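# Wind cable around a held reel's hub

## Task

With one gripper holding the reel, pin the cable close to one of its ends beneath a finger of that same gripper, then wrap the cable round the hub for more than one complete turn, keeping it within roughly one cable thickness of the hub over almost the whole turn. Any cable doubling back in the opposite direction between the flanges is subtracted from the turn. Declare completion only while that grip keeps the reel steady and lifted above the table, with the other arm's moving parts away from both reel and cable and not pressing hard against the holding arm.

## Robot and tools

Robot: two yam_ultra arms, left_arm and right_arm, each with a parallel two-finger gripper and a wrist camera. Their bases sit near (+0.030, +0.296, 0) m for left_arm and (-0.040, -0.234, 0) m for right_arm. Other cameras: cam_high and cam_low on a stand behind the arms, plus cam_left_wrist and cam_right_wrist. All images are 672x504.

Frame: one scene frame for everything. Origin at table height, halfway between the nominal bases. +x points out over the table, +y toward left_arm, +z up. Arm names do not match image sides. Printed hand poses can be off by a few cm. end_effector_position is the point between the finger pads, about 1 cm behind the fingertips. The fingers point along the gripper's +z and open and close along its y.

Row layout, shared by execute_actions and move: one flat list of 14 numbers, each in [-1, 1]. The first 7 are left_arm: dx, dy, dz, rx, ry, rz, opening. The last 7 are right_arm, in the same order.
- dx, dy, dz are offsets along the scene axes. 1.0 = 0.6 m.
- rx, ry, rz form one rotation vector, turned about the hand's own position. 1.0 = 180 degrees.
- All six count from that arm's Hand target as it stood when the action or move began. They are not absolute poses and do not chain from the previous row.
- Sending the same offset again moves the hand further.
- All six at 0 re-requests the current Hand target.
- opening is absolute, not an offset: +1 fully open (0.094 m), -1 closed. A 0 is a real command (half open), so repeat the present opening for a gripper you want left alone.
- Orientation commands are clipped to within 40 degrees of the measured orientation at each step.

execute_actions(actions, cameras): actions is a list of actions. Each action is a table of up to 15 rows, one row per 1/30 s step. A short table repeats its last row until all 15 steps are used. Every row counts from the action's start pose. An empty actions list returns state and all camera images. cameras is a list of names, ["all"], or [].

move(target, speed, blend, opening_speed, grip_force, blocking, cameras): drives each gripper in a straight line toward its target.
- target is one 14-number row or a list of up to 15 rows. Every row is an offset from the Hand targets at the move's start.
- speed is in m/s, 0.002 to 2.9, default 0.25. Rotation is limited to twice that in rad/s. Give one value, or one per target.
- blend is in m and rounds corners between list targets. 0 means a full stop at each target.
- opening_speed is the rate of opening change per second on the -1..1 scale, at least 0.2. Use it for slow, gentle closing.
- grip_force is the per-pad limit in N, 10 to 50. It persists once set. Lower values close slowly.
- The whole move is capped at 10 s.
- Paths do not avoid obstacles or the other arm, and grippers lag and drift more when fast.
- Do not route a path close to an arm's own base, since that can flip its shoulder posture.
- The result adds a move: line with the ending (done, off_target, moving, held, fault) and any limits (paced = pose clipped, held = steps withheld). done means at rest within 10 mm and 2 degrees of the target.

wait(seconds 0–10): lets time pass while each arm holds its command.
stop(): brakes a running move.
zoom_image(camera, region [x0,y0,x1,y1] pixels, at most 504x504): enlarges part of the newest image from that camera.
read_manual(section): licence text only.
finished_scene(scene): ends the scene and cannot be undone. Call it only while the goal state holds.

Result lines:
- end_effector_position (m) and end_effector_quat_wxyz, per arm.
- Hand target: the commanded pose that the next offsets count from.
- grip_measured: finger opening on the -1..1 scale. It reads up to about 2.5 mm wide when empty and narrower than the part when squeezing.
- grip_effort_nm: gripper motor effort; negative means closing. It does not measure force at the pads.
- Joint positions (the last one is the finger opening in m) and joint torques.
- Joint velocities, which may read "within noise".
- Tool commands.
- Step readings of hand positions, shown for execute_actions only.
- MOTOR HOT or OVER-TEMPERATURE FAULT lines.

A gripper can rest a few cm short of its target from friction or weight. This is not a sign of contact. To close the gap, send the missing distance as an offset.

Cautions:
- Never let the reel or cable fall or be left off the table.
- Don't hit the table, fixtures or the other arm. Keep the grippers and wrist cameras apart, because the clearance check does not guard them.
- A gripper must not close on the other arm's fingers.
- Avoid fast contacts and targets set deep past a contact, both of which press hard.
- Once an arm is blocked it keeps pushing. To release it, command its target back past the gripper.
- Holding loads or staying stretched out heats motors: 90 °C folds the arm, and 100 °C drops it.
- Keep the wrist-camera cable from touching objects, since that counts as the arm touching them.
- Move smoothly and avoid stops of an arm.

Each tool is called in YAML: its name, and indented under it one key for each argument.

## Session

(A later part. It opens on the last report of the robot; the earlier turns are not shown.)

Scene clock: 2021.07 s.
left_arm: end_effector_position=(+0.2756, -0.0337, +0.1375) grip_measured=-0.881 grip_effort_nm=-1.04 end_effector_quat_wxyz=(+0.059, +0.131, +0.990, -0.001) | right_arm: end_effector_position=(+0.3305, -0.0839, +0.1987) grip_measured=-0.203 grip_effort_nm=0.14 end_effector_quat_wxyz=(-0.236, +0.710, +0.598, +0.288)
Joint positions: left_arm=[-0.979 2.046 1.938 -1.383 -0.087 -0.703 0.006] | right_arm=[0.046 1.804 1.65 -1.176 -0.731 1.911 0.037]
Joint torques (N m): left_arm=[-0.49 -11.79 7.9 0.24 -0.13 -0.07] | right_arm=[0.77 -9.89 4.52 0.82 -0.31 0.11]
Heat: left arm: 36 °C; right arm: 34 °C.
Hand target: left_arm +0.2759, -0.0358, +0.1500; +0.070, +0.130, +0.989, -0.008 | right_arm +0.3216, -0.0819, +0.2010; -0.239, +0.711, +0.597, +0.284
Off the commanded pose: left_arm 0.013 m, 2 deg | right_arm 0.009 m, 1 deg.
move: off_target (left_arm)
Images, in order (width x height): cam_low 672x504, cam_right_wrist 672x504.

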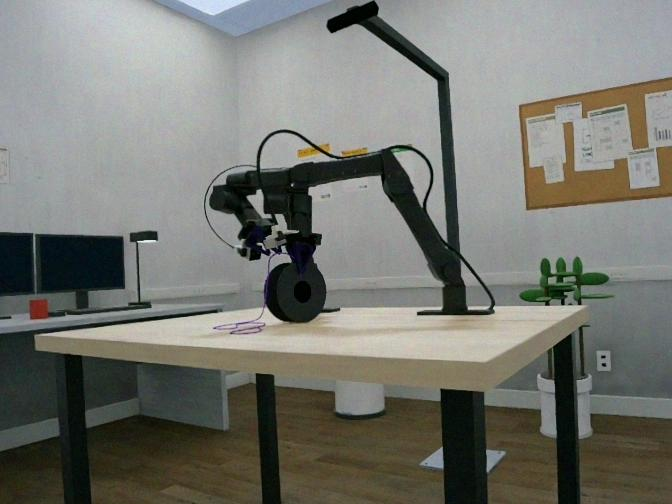

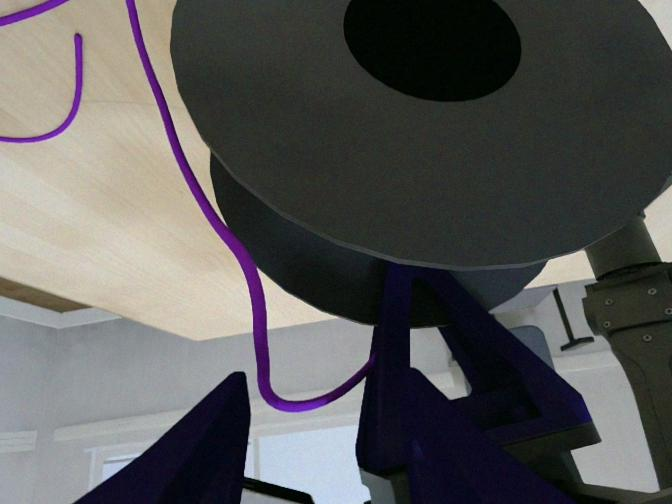

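move:
  target:
    - [0,0,0,0,0,0,-1,0,-0.13,0.09,0,0,0,-0.2]
    - [0,0,0,0,0,0,-1,-0.1,-0.25,0.15,0,0,0,-0.2]
  blend: 0.03
  speed: 0.15
  cameras: ["all"]

Scene clock: 2029.43 s.
left_arm: end_effector_position=(+0.2756, -0.0337, +0.1375) grip_measured=-0.881 grip_effort_nm=-1.03 end_effector_quat_wxyz=(+0.059, +0.131, +0.990, -0.001) | right_arm: end_effector_position=(+0.2757, -0.2383, +0.2944) grip_measured=-0.203 grip_effort_nm=0.13 end_effector_quat_wxyz=(-0.096, +0.734, +0.556, +0.379)
Joint positions: left_arm=[-0.979 2.046 1.938 -1.383 -0.087 -0.703 0.006] | right_arm=[-0.457 1.537 1.727 -1.512 -0.772 1.52 0.037]
Joint torques (N m): left_arm=[-0.49 -11.81 7.91 0.24 -0.13 -0.08] | right_arm=[-0.4 -5.74 4.42 0.25 -0.46 -0.04]
Heat: left arm: 36 °C; right arm: 34 °C.
Hand target: left_arm +0.2759, -0.0358, +0.1500; +0.070, +0.130, +0.989, -0.008 | right_arm +0.2616, -0.2319, +0.2911; -0.239, +0.711, +0.597, +0.285
Off the commanded pose: left_arm 0.013 m, 2 deg | right_arm 0.016 m, 20 deg.
joint sent to its limit (right arm) — joint 4 (wrist pitch), lower limit. The joint targets are off in orientation, not in position.
move: off_target (left_arm, right_arm)

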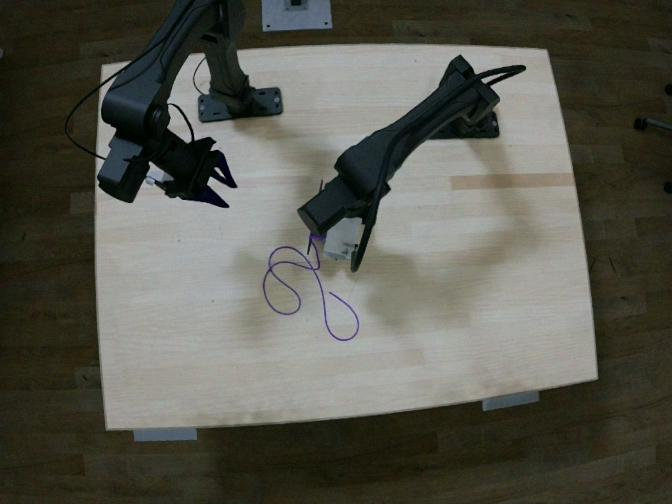

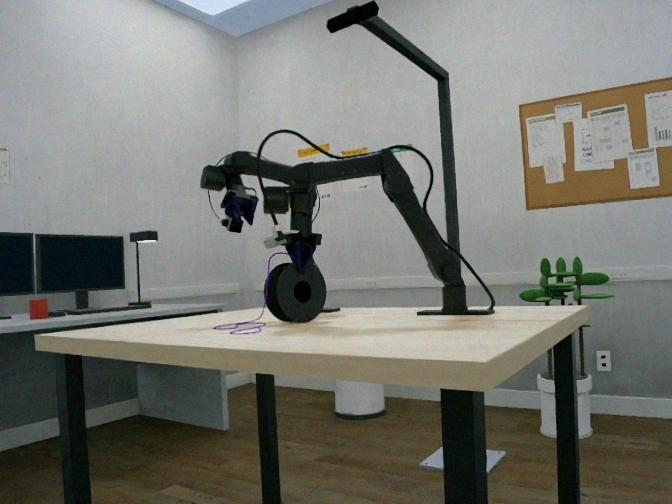

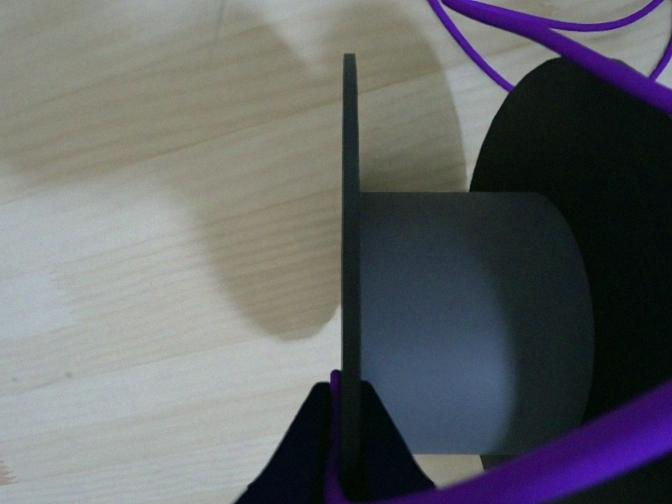

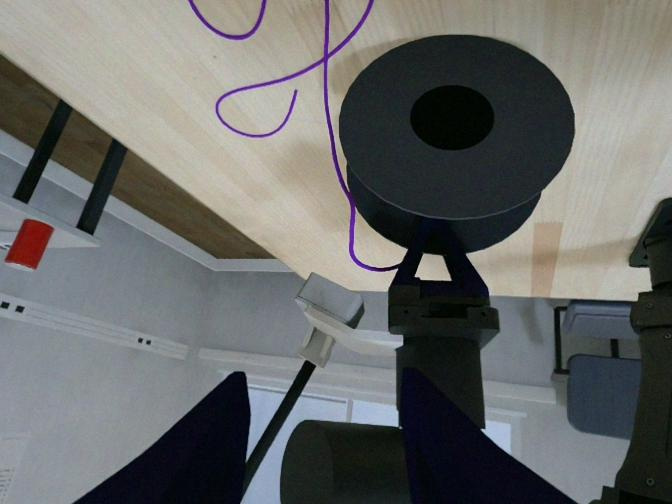

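move:
  target:
    - [0,0,0.09,0,0,0,-1,0,0,0,0,0,0,-0.2]
    - [0.1027,0.1522,0.3717,-0.0537,-0.2,0,-1,0,0,0,0,0,0,-0.2]
  blend: 0.02
  speed: 0.1
  cameras: ["all"]

Scene clock: 2054.83 s.
left_arm: end_effector_position=(+0.3327, +0.0499, +0.3469) grip_measured=-0.881 grip_effort_nm=-1.04 end_effector_quat_wxyz=(+0.339, +0.138, +0.930, -0.032) | right_arm: end_effector_position=(+0.2757, -0.2383, +0.2944) grip_measured=-0.203 grip_effort_nm=0.13 end_effector_quat_wxyz=(-0.096, +0.734, +0.556, +0.379)
Joint positions: left_arm=[-0.866 1.716 2.181 -1.438 -0.379 -0.445 0.006] | right_arm=[-0.457 1.537 1.727 -1.512 -0.772 1.519 0.037]
Joint torques (N m): left_arm=[0.53 -10.67 5.35 1.51 -0.46 -0.01] | right_arm=[-0.4 -5.79 4.4 0.26 -0.44 -0.06]
Heat: left arm: 35 °C; right arm: 33 °C.
Hand target: left_arm +0.3375, +0.0556, +0.3731; +0.382, +0.120, +0.915, -0.050 | right_arm +0.2616, -0.2319, +0.2911; -0.239, +0.711, +0.597, +0.285
Off the commanded pose: left_arm 0.027 m, 6 deg | right_arm 0.016 m, 20 deg.
joint sent to its limit (right arm) — joint 4 (wrist pitch), lower limit. The joint targets are off in orientation, not in position.
move: off_target (left_arm, right_arm)

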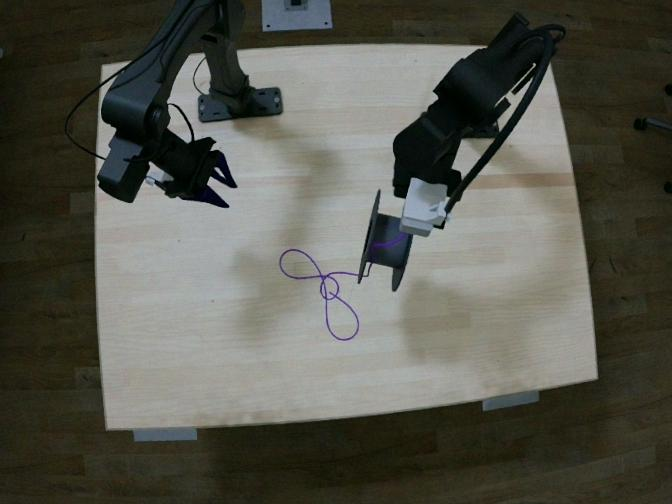

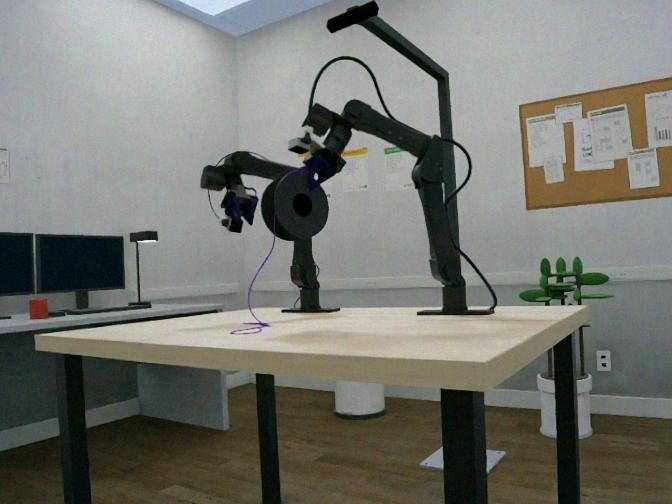

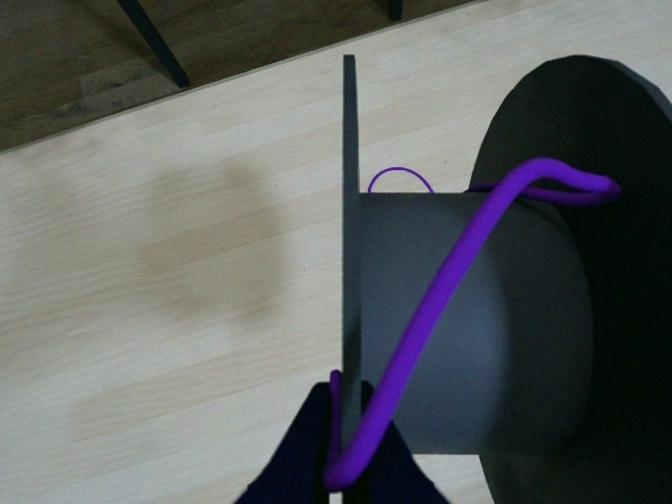

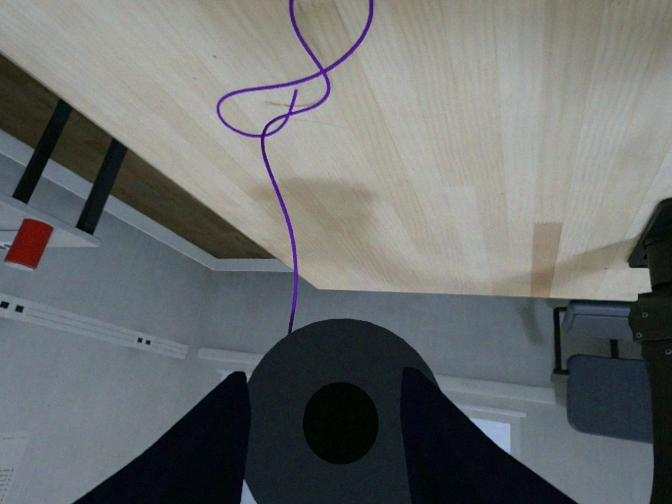

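zoom_image:
  camera: "cam_low"
  region: [200, 130, 360, 345]

zoom_image:
  camera: "cam_high"
  region: [260, 170, 450, 350]

zoom_image:
  camera: "cam_left_wrist"
  region: [250, 100, 672, 504]

Scaled by 2.344.

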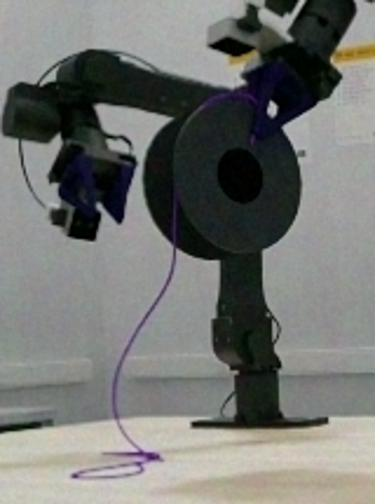

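Scaled by 2.653.

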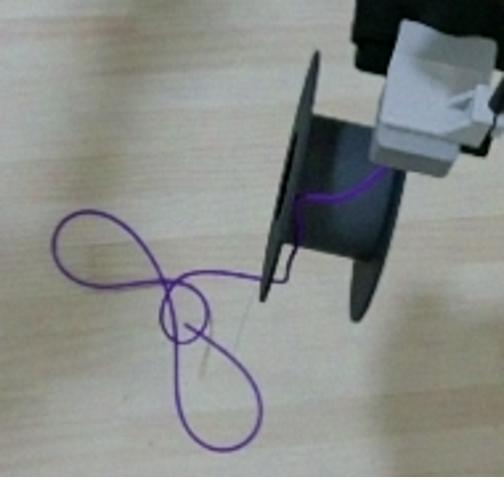

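Scaled by 1.194.

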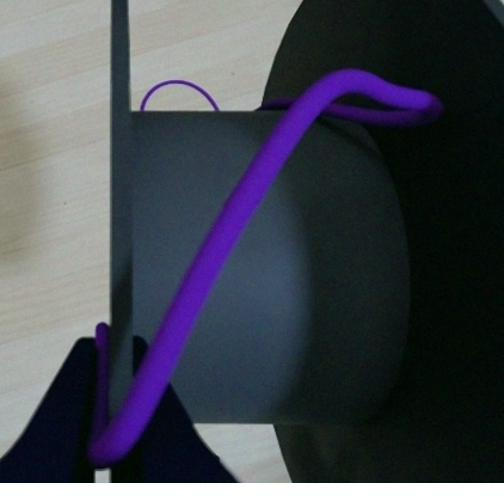

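move:
  target: [-0.015,0.0323,0.08,-0.0532,-0.1986,0,-1,0,0,0,0,0,0,-0.2]
  speed: 0.1
  cameras: ["all"]

Scene clock: 2135.53 s.
left_arm: end_effector_position=(+0.3314, +0.0678, +0.3937) grip_measured=-0.881 grip_effort_nm=-1.04 end_effector_quat_wxyz=(+0.620, +0.130, +0.771, -0.063) | right_arm: end_effector_position=(+0.2757, -0.2383, +0.2944) grip_measured=-0.203 grip_effort_nm=0.13 end_effector_quat_wxyz=(-0.096, +0.734, +0.556, +0.379)
Joint positions: left_arm=[-0.956 1.187 1.312 -0.41 -0.659 -0.112 0.006] | right_arm=[-0.457 1.537 1.727 -1.512 -0.772 1.519 0.037]
Joint torques (N m): left_arm=[-0.46 -6.6 6.3 2.19 -0.35 -0.03] | right_arm=[-0.29 -5.78 4.38 0.26 -0.44 -0.05]
Heat: left arm: 33 °C; right arm: 33 °C.
Hand target: left_arm +0.3285, +0.0749, +0.4210; +0.653, +0.098, +0.746, -0.085 | right_arm +0.2616, -0.2319, +0.2911; -0.239, +0.711, +0.597, +0.285
Off the commanded pose: left_arm 0.028 m, 6 deg | right_arm 0.016 m, 20 deg.
joint sent to its limit (right arm) — joint 4 (wrist pitch), lower limit. The joint targets are off in orientation, not in position.
move: off_target (left_arm, right_arm)

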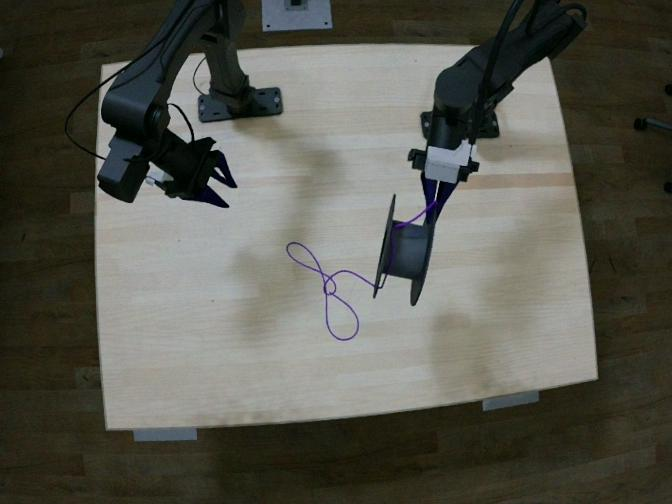

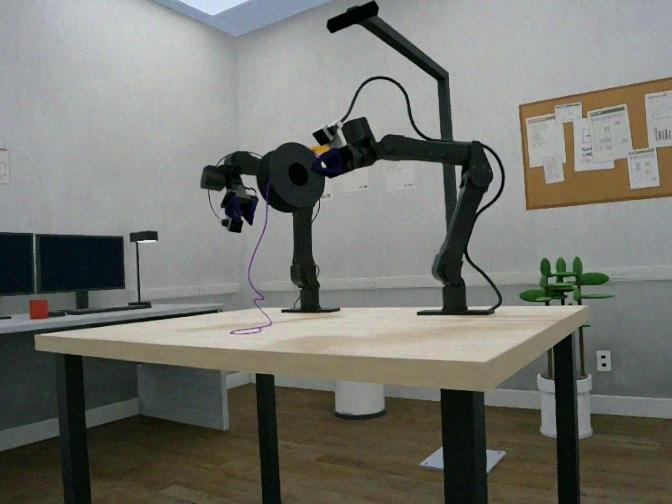

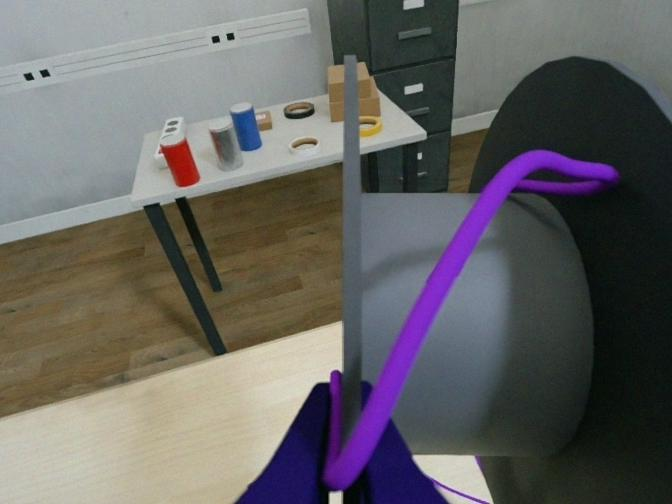

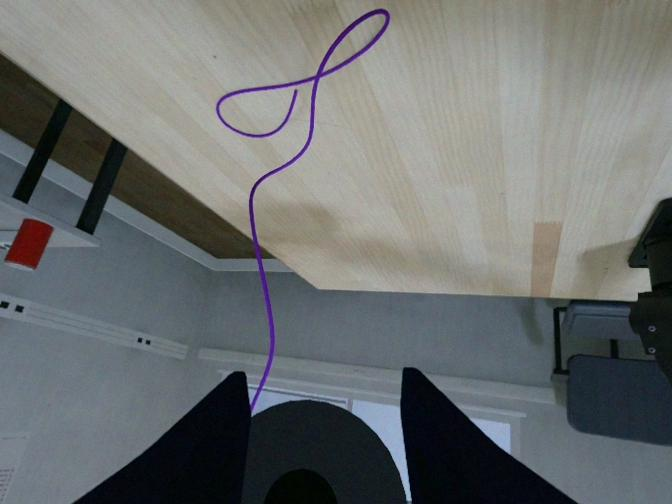

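zoom_image:
  camera: "cam_low"
  region: [200, 120, 360, 345]

zoom_image:
  camera: "cam_high"
  region: [270, 170, 460, 350]

Scaled by 2.240.

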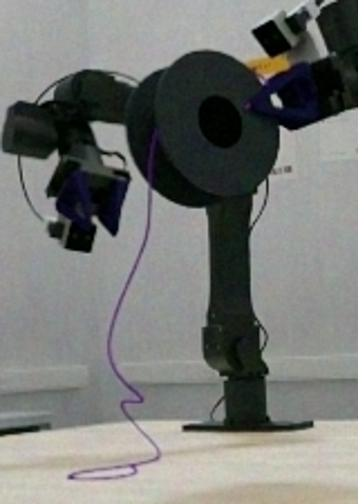

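Scaled by 2.653.

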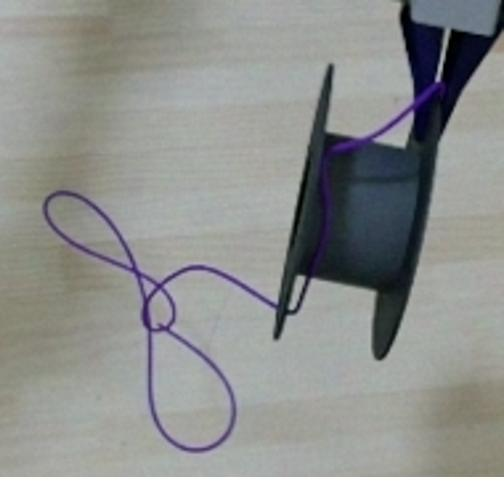

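move:
  target: [0,0,0.1167,0,0,0,-1,0.2,0.02,-0.2,-0.163,-0.7275,0.64,0.3]
  speed: 0.25
  cameras: ["all"]

Scene clock: 2240.23 s.
left_arm: end_effector_position=(+0.3284, +0.0726, +0.4639) grip_measured=-0.881 grip_effort_nm=-1.03 end_effector_quat_wxyz=(+0.629, +0.123, +0.765, -0.069) | right_arm: end_effector_position=(+0.3817, -0.2240, +0.1691) grip_measured=+0.297 grip_effort_nm=0.13 end_effector_quat_wxyz=(+0.371, -0.539, +0.707, +0.268)
Joint positions: left_arm=[-0.956 1.28 1.659 -0.636 -0.662 -0.109 0.006] | right_arm=[-0.364 2.1 1.849 -1.378 -0.949 -1.667 0.061]
Joint torques (N m): left_arm=[-0.55 -3.36 9.58 1.88 -0.33 -0.05] | right_arm=[0.69 -8.43 8.24 -0.05 -0.45 -0.09]
Heat: left arm: 39 °C; right arm: 32 °C.
Hand target: left_arm +0.3286, +0.0749, +0.4909; +0.653, +0.098, +0.746, -0.085 | right_arm +0.3816, -0.2201, +0.1711; +0.368, -0.540, +0.704, +0.279
Off the commanded pose: left_arm 0.027 m, 5 deg | right_arm 0.005 m, 1 deg.
move: off_target (left_arm)

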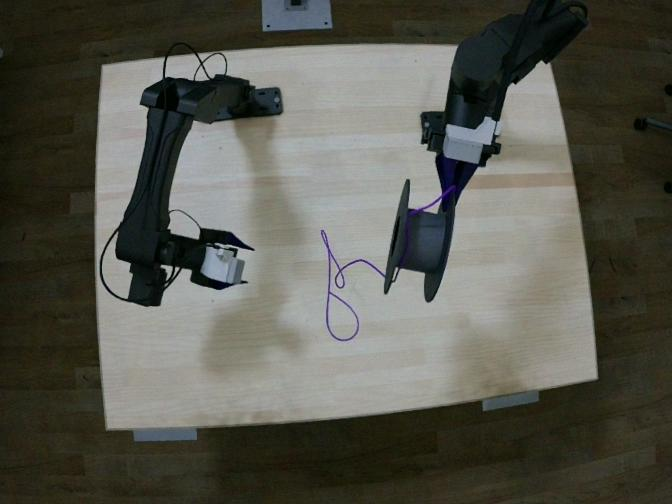

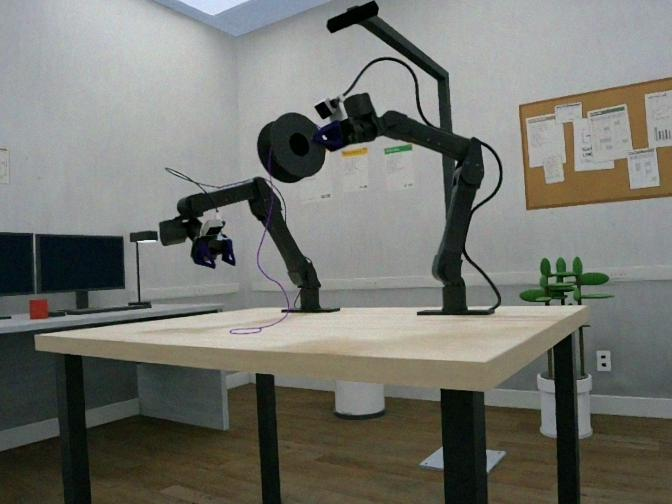

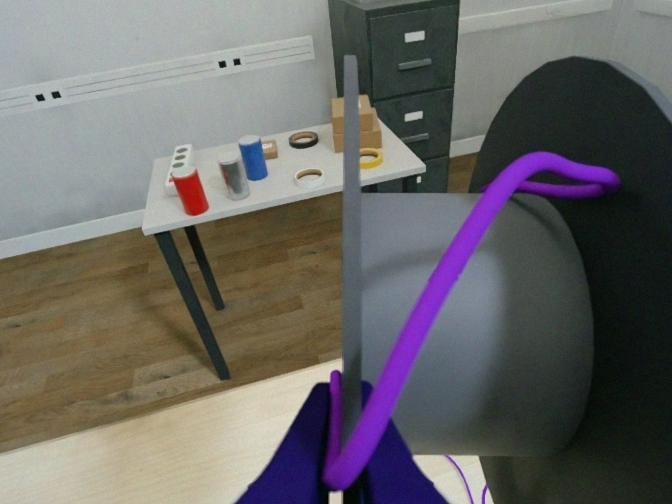

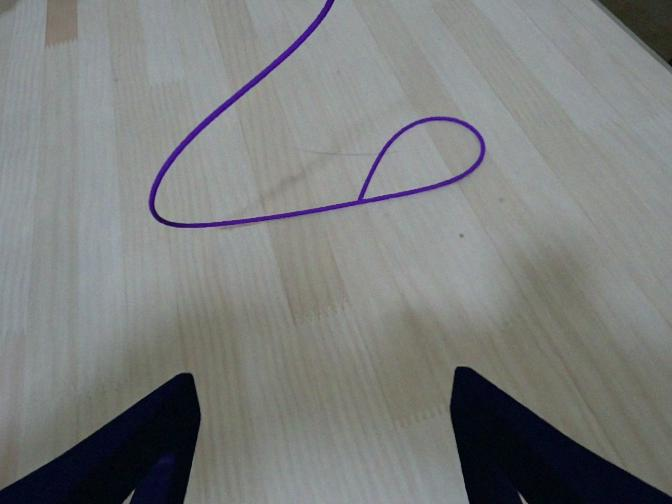

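zoom_image:
  camera: "cam_high"
  region: [290, 170, 470, 350]

zoom_image:
  camera: "cam_low"
  region: [200, 90, 360, 345]

Scaled by 2.800.

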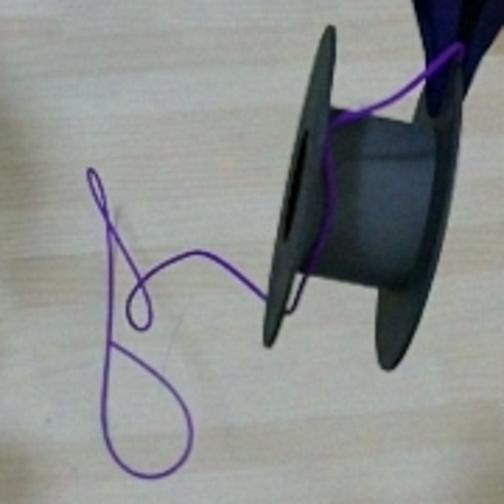

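Scaled by 1.976.

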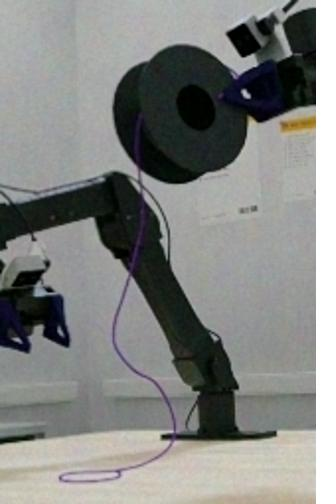

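move:
  target: [0,0,0,0,0,0,-1,0.0117,0.19,-0.05,0,0,0,0.3]
  speed: 0.15
  cameras: ["cam_high", "cam_low", "cam_right_wrist"]

Scene clock: 2289.30 s.
left_arm: end_effector_position=(+0.3284, +0.0726, +0.4639) grip_measured=-0.881 grip_effort_nm=-1.04 end_effector_quat_wxyz=(+0.629, +0.123, +0.765, -0.069) | right_arm: end_effector_position=(+0.3938, -0.1065, +0.1346) grip_measured=+0.297 grip_effort_nm=0.13 end_effector_quat_wxyz=(+0.364, -0.543, +0.705, +0.277)
Joint positions: left_arm=[-0.956 1.28 1.659 -0.636 -0.662 -0.109 0.006] | right_arm=[-0.068 1.994 1.543 -0.816 -0.915 -1.2 0.061]
Joint torques (N m): left_arm=[-0.57 -3.36 9.57 1.88 -0.33 -0.05] | right_arm=[-0.14 -11.48 4.79 0.97 -0.45 0.1]
Heat: left arm: 40 °C; right arm: 33 °C.
Hand target: left_arm +0.3286, +0.0748, +0.4909; +0.653, +0.098, +0.746, -0.085 | right_arm +0.3885, -0.1060, +0.1410; +0.368, -0.540, +0.704, +0.279
Off the commanded pose: left_arm 0.027 m, 5 deg | right_arm 0.008 m, 1 deg.
move: off_target (left_arm)
Images, in order (width x height): cam_high 672x504, cam_low 672x504, cam_right_wrist 672x504.

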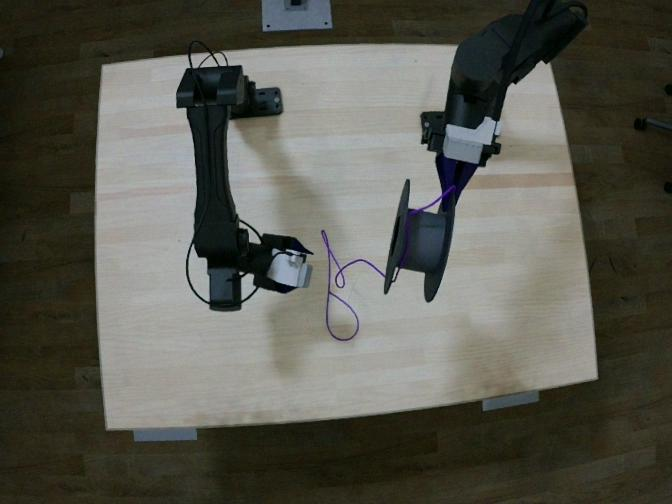

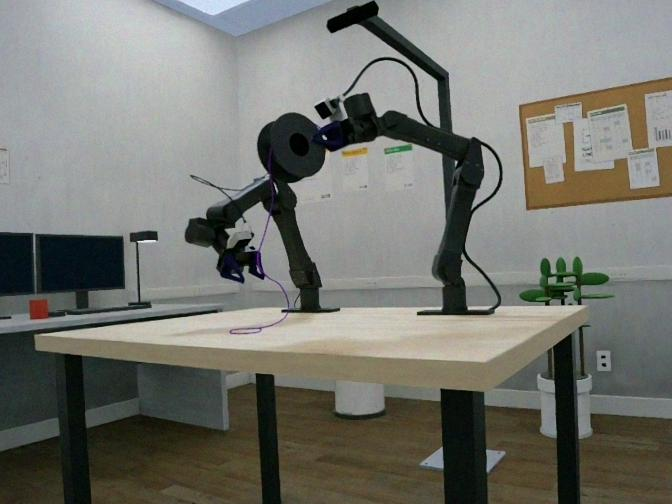

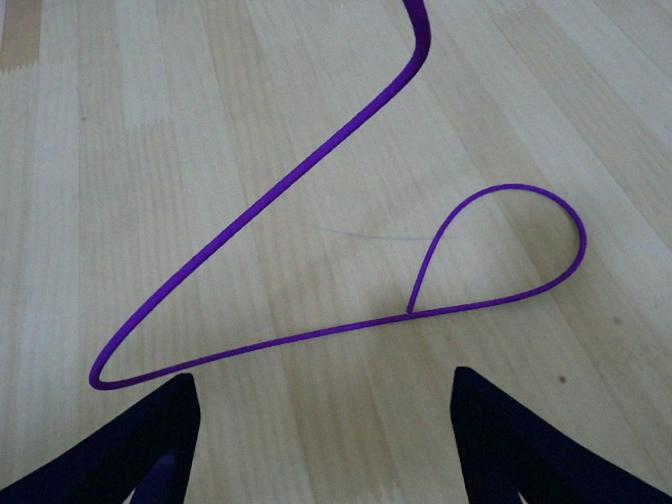

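move:
  target: [0,0,0,0,0,0,-1,0.011,0.043,0.062,0.059,0.195,-0.145,0.3]
  speed: 0.2
  cameras: ["cam_high", "cam_low", "cam_right_wrist"]

Scene clock: 2316.93 s.
left_arm: end_effector_position=(+0.3284, +0.0726, +0.4639) grip_measured=-0.881 grip_effort_nm=-1.04 end_effector_quat_wxyz=(+0.629, +0.123, +0.765, -0.069) | right_arm: end_effector_position=(+0.3936, -0.0839, +0.1571) grip_measured=+0.297 grip_effort_nm=0.13 end_effector_quat_wxyz=(+0.223, -0.216, +0.861, +0.402)
Joint positions: left_arm=[-0.956 1.28 1.659 -0.636 -0.662 -0.109 0.006] | right_arm=[-0.013 1.962 1.579 -0.816 -0.904 -0.291 0.061]
Joint torques (N m): left_arm=[-0.57 -3.34 9.58 1.88 -0.34 -0.05] | right_arm=[0.72 -11.44 8.91 0.96 -0.39 0.05]
Heat: left arm: 41 °C; right arm: 33 °C.
Hand target: left_arm +0.3286, +0.0748, +0.4909; +0.653, +0.098, +0.746, -0.085 | right_arm +0.3951, -0.0801, +0.1782; +0.240, -0.226, +0.854, +0.401
Off the commanded pose: left_arm 0.027 m, 5 deg | right_arm 0.021 m, 2 deg.
move: off_target (left_arm, right_arm)
Images, in order (width x height): cam_high 672x504, cam_low 672x504, cam_right_wrist 672x504.

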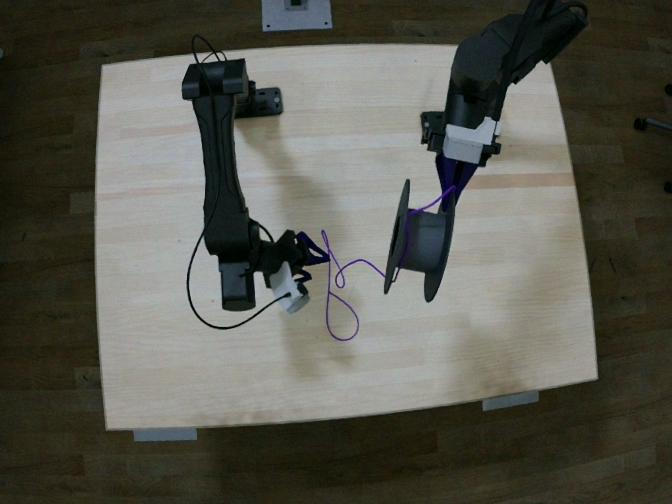

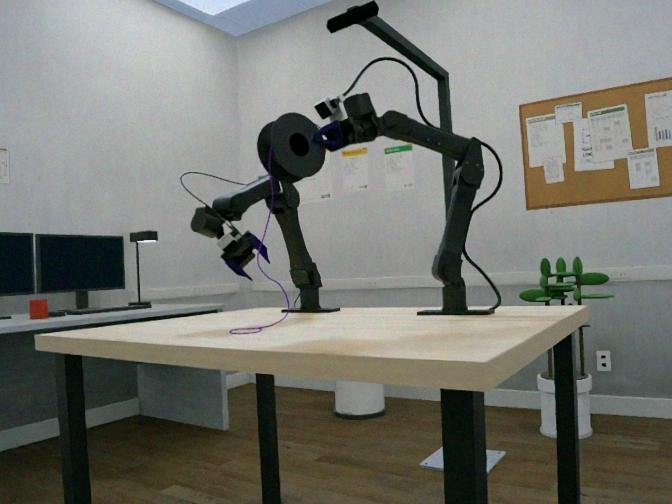

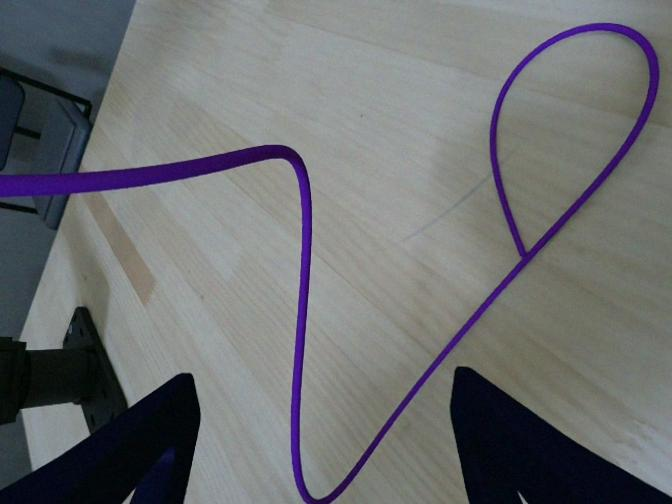

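move:
  target: [0,0,0,0,0,0,-1,0.0182,0.0902,-0.0603,0,0,0,0.3]
  speed: 0.12
  cameras: ["cam_high", "cam_low", "cam_right_wrist"]

Scene clock: 2331.07 s.
left_arm: end_effector_position=(+0.3284, +0.0726, +0.4639) grip_measured=-0.881 grip_effort_nm=-1.04 end_effector_quat_wxyz=(+0.629, +0.123, +0.765, -0.069) | right_arm: end_effector_position=(+0.4097, -0.0269, +0.1535) grip_measured=+0.297 grip_effort_nm=0.13 end_effector_quat_wxyz=(+0.254, -0.232, +0.851, +0.398)
Joint positions: left_arm=[-0.956 1.28 1.659 -0.636 -0.662 -0.109 0.006] | right_arm=[0.124 1.976 1.54 -0.551 -0.843 -0.11 0.061]
Joint torques (N m): left_arm=[-0.57 -3.37 9.57 1.88 -0.33 -0.05] | right_arm=[0.24 -8.58 5.26 1.48 -0.32 0.06]
Heat: left arm: 41 °C; right arm: 35 °C.
Hand target: left_arm +0.3286, +0.0748, +0.4909; +0.653, +0.098, +0.746, -0.085 | right_arm +0.4061, -0.0260, +0.1420; +0.241, -0.226, +0.854, +0.401
Off the commanded pose: left_arm 0.027 m, 5 deg | right_arm 0.012 m, 2 deg.
move: off_target (left_arm, right_arm)
Images, in order (width x height): cam_high 672x504, cam_low 672x504, cam_right_wrist 672x504.

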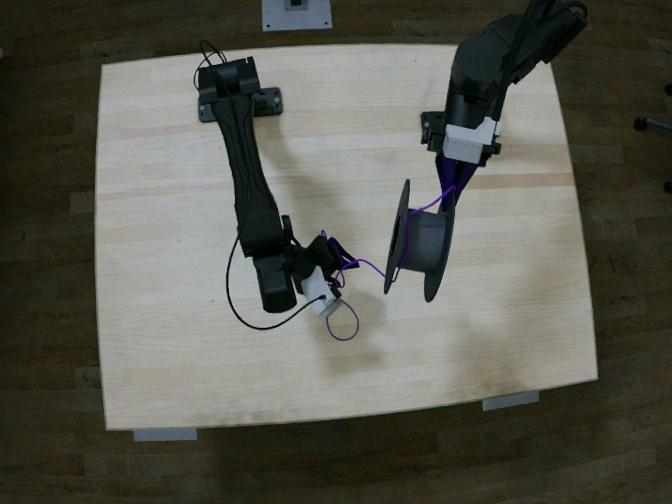

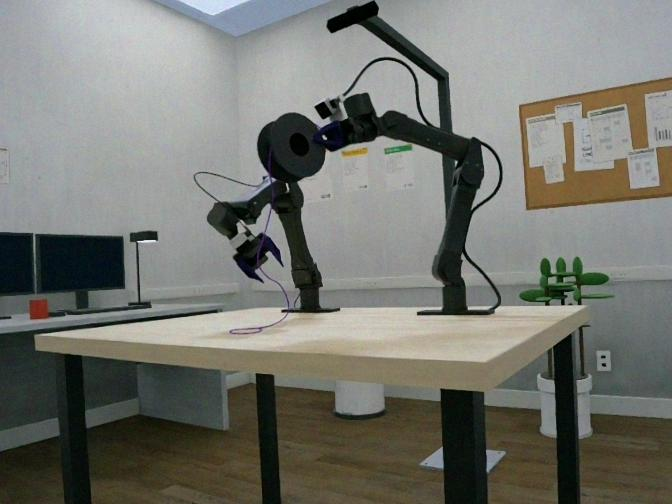

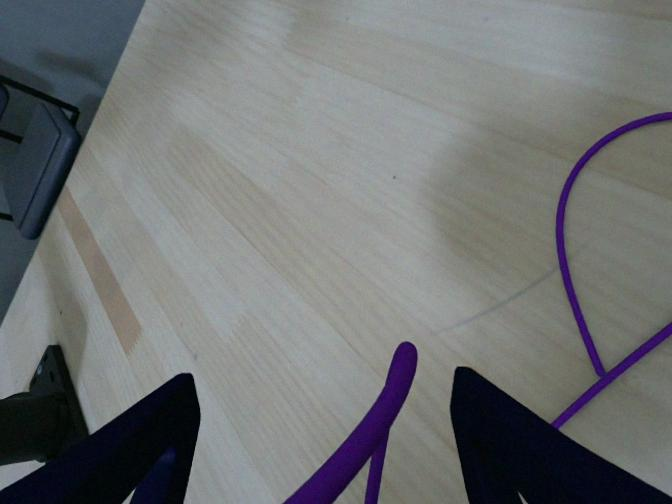

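move:
  target:
    - [0,0,0,0,0,0,-1,0.0067,0.0267,-0.02,0,0,0,0.3]
    - [0,0,0,0,0,0,-1,0.0067,0.0267,-0.02,0,0,0,-1]
  speed: 0.1
  opening_speed: 0.6
  cameras: ["cam_high", "cam_low", "cam_right_wrist"]

Scene clock: 2351.77 s.
left_arm: end_effector_position=(+0.3284, +0.0726, +0.4639) grip_measured=-0.881 grip_effort_nm=-1.04 end_effector_quat_wxyz=(+0.629, +0.123, +0.765, -0.069) | right_arm: end_effector_position=(+0.4144, -0.0117, +0.1418) grip_measured=-0.936 grip_effort_nm=-1.01 end_effector_quat_wxyz=(+0.254, -0.230, +0.851, +0.398)
Joint positions: left_arm=[-0.956 1.28 1.659 -0.636 -0.662 -0.109 0.006] | right_arm=[0.159 2.005 1.529 -0.477 -0.823 -0.063 0.003]
Joint torques (N m): left_arm=[-0.57 -3.37 9.57 1.88 -0.34 -0.05] | right_arm=[0.42 -8.77 5.29 1.54 -0.32 0.05]
Heat: left arm: 42 °C; right arm: 32 °C.
Hand target: left_arm +0.3286, +0.0748, +0.4909; +0.653, +0.098, +0.746, -0.085 | right_arm +0.4101, -0.0101, +0.1301; +0.241, -0.226, +0.854, +0.401
Off the commanded pose: left_arm 0.027 m, 5 deg | right_arm 0.013 m, 2 deg.
move: off_target (left_arm, right_arm); target 2's new opening was sent with right_arm's hand 0.013 m and 2 deg from that target
Images, in order (width x height): cam_high 672x504, cam_low 672x504, cam_right_wrist 672x504.

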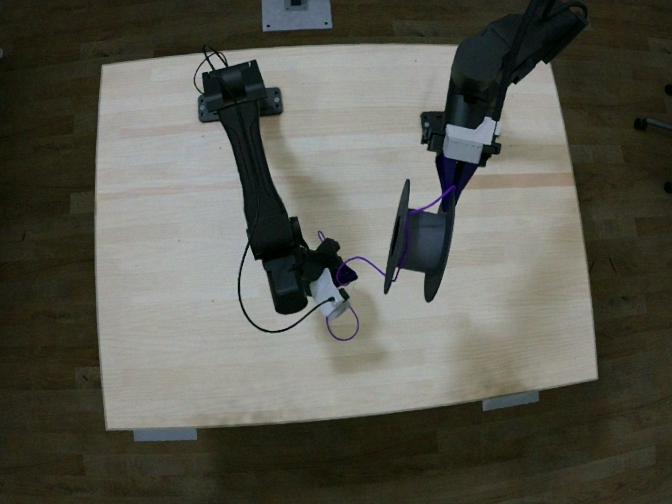

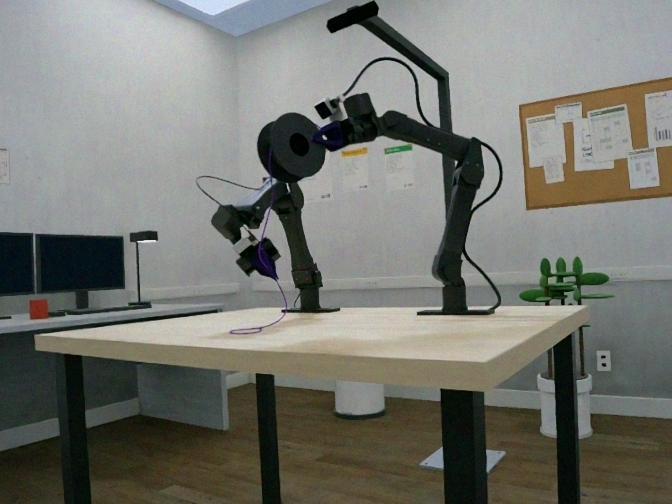

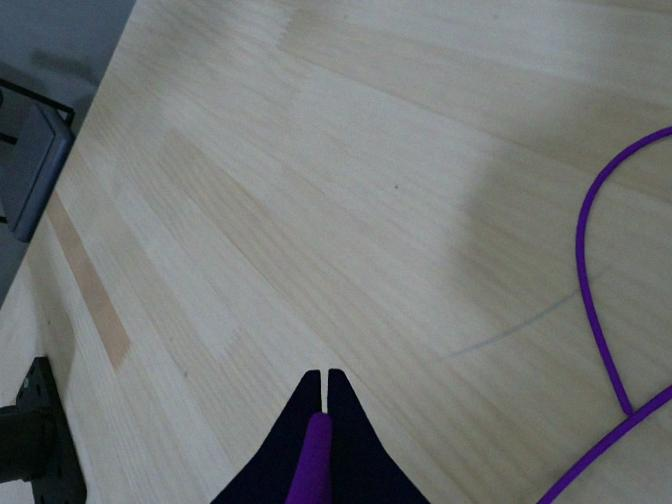

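zoom_image:
  camera: "cam_high"
  region: [280, 170, 460, 350]

zoom_image:
  camera: "cam_low"
  region: [190, 90, 350, 340]

Scaled by 2.800.

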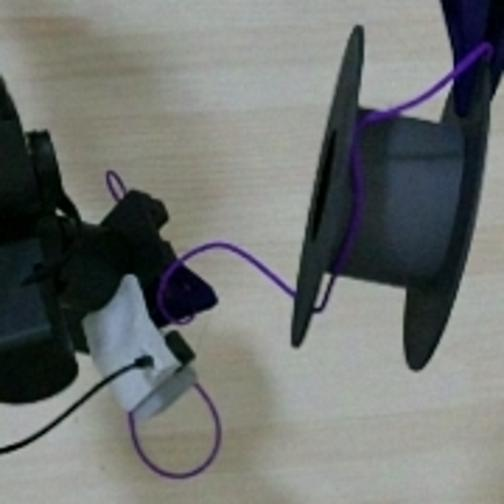

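Scaled by 2.016.

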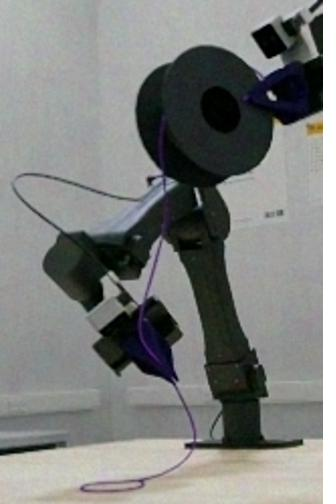

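move:
  target: [0,0,0,0,0,0,-1,0,0,0,0,0,0,-0.1]
  opening_speed: 1.0
  cameras: []

move:
  target: [0,0,-0.0917,0,0,0,-1,-0.05,-0.2,0.12,0,0,0,-0.1]
  speed: 0.15
  cameras: ["all"]

Scene clock: 2449.83 s.
left_arm: end_effector_position=(+0.3284, +0.0726, +0.4639) grip_measured=-0.881 grip_effort_nm=-1.04 end_effector_quat_wxyz=(+0.629, +0.123, +0.765, -0.069) | right_arm: end_effector_position=(+0.4144, -0.0117, +0.1418) grip_measured=-0.103 grip_effort_nm=0.13 end_effector_quat_wxyz=(+0.254, -0.230, +0.851, +0.398)
Joint positions: left_arm=[-0.956 1.28 1.659 -0.636 -0.662 -0.109 0.006] | right_arm=[0.159 2.005 1.529 -0.477 -0.823 -0.063 0.042]
Joint torques (N m): left_arm=[-0.57 -3.36 9.57 1.88 -0.33 -0.05] | right_arm=[0.31 -8.69 5.23 1.52 -0.32 0.05]
Heat: left arm: 43 °C; right arm: 31 °C.
Hand target: left_arm +0.3286, +0.0748, +0.4909; +0.653, +0.098, +0.746, -0.085 | right_arm +0.4101, -0.0101, +0.1301; +0.241, -0.226, +0.854, +0.401
Off the commanded pose: left_arm 0.027 m, 5 deg | right_arm 0.013 m, 2 deg.
move: off_target (left_arm, right_arm)
No camera images: "cameras" was empty.

Scene clock: 2451.77 s.
left_arm: end_effector_position=(+0.3327, +0.0669, +0.4070) grip_measured=-0.881 grip_effort_nm=-1.03 end_effector_quat_wxyz=(+0.620, +0.131, +0.772, -0.059) | right_arm: end_effector_position=(+0.3814, -0.1329, +0.1885) grip_measured=-0.103 grip_effort_nm=0.13 end_effector_quat_wxyz=(+0.234, -0.219, +0.862, +0.393)
Joint positions: left_arm=[-0.956 1.215 1.389 -0.463 -0.663 -0.109 0.006] | right_arm=[-0.136 1.928 1.67 -1.064 -0.928 -0.478 0.042]
Joint torques (N m): left_arm=[-0.44 -7.08 6.27 2.15 -0.32 -0.07] | right_arm=[0.09 -9.28 8.85 0.53 -0.57 -0.11]
Heat: left arm: 43 °C; right arm: 32 °C.
Hand target: left_arm +0.3285, +0.0748, +0.4360; +0.653, +0.098, +0.746, -0.085 | right_arm +0.3801, -0.1300, +0.2021; +0.241, -0.226, +0.854, +0.401
Off the commanded pose: left_arm 0.030 m, 7 deg | right_arm 0.014 m, 2 deg.
move: off_target (left_arm, right_arm)

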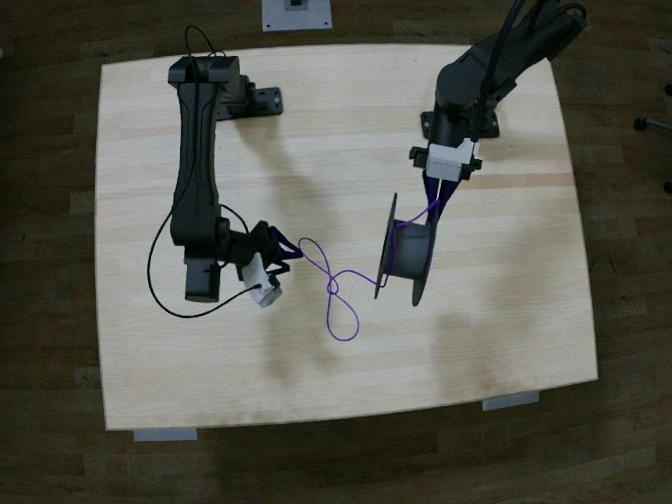

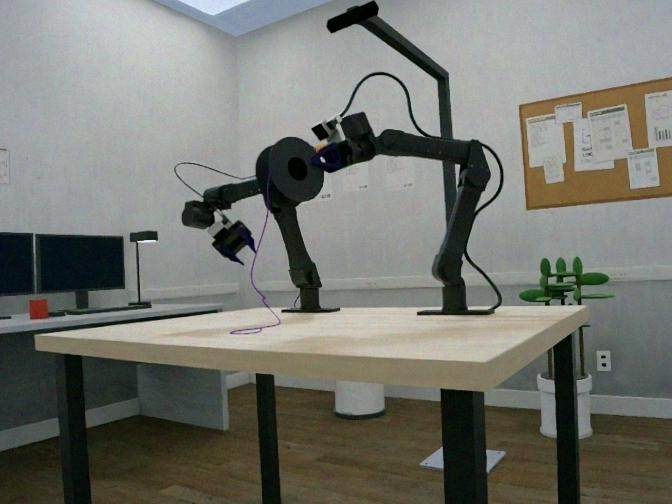

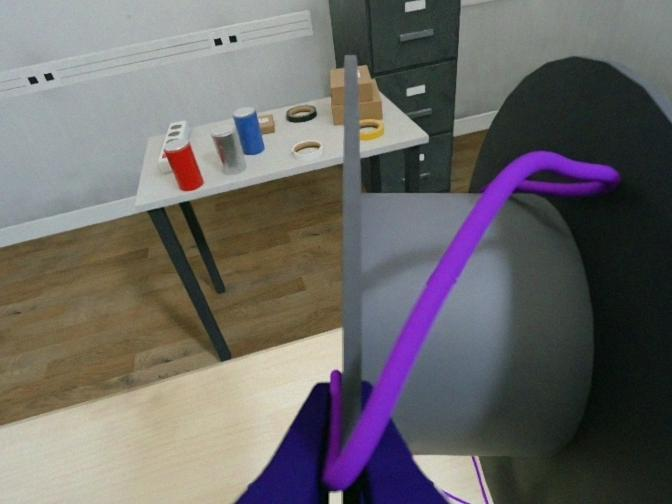

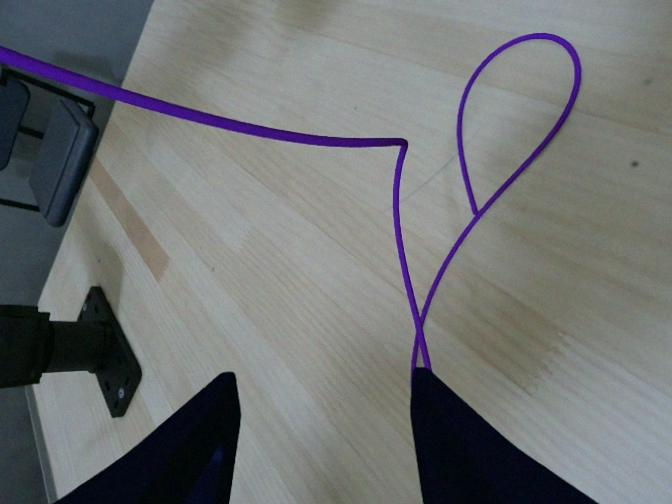

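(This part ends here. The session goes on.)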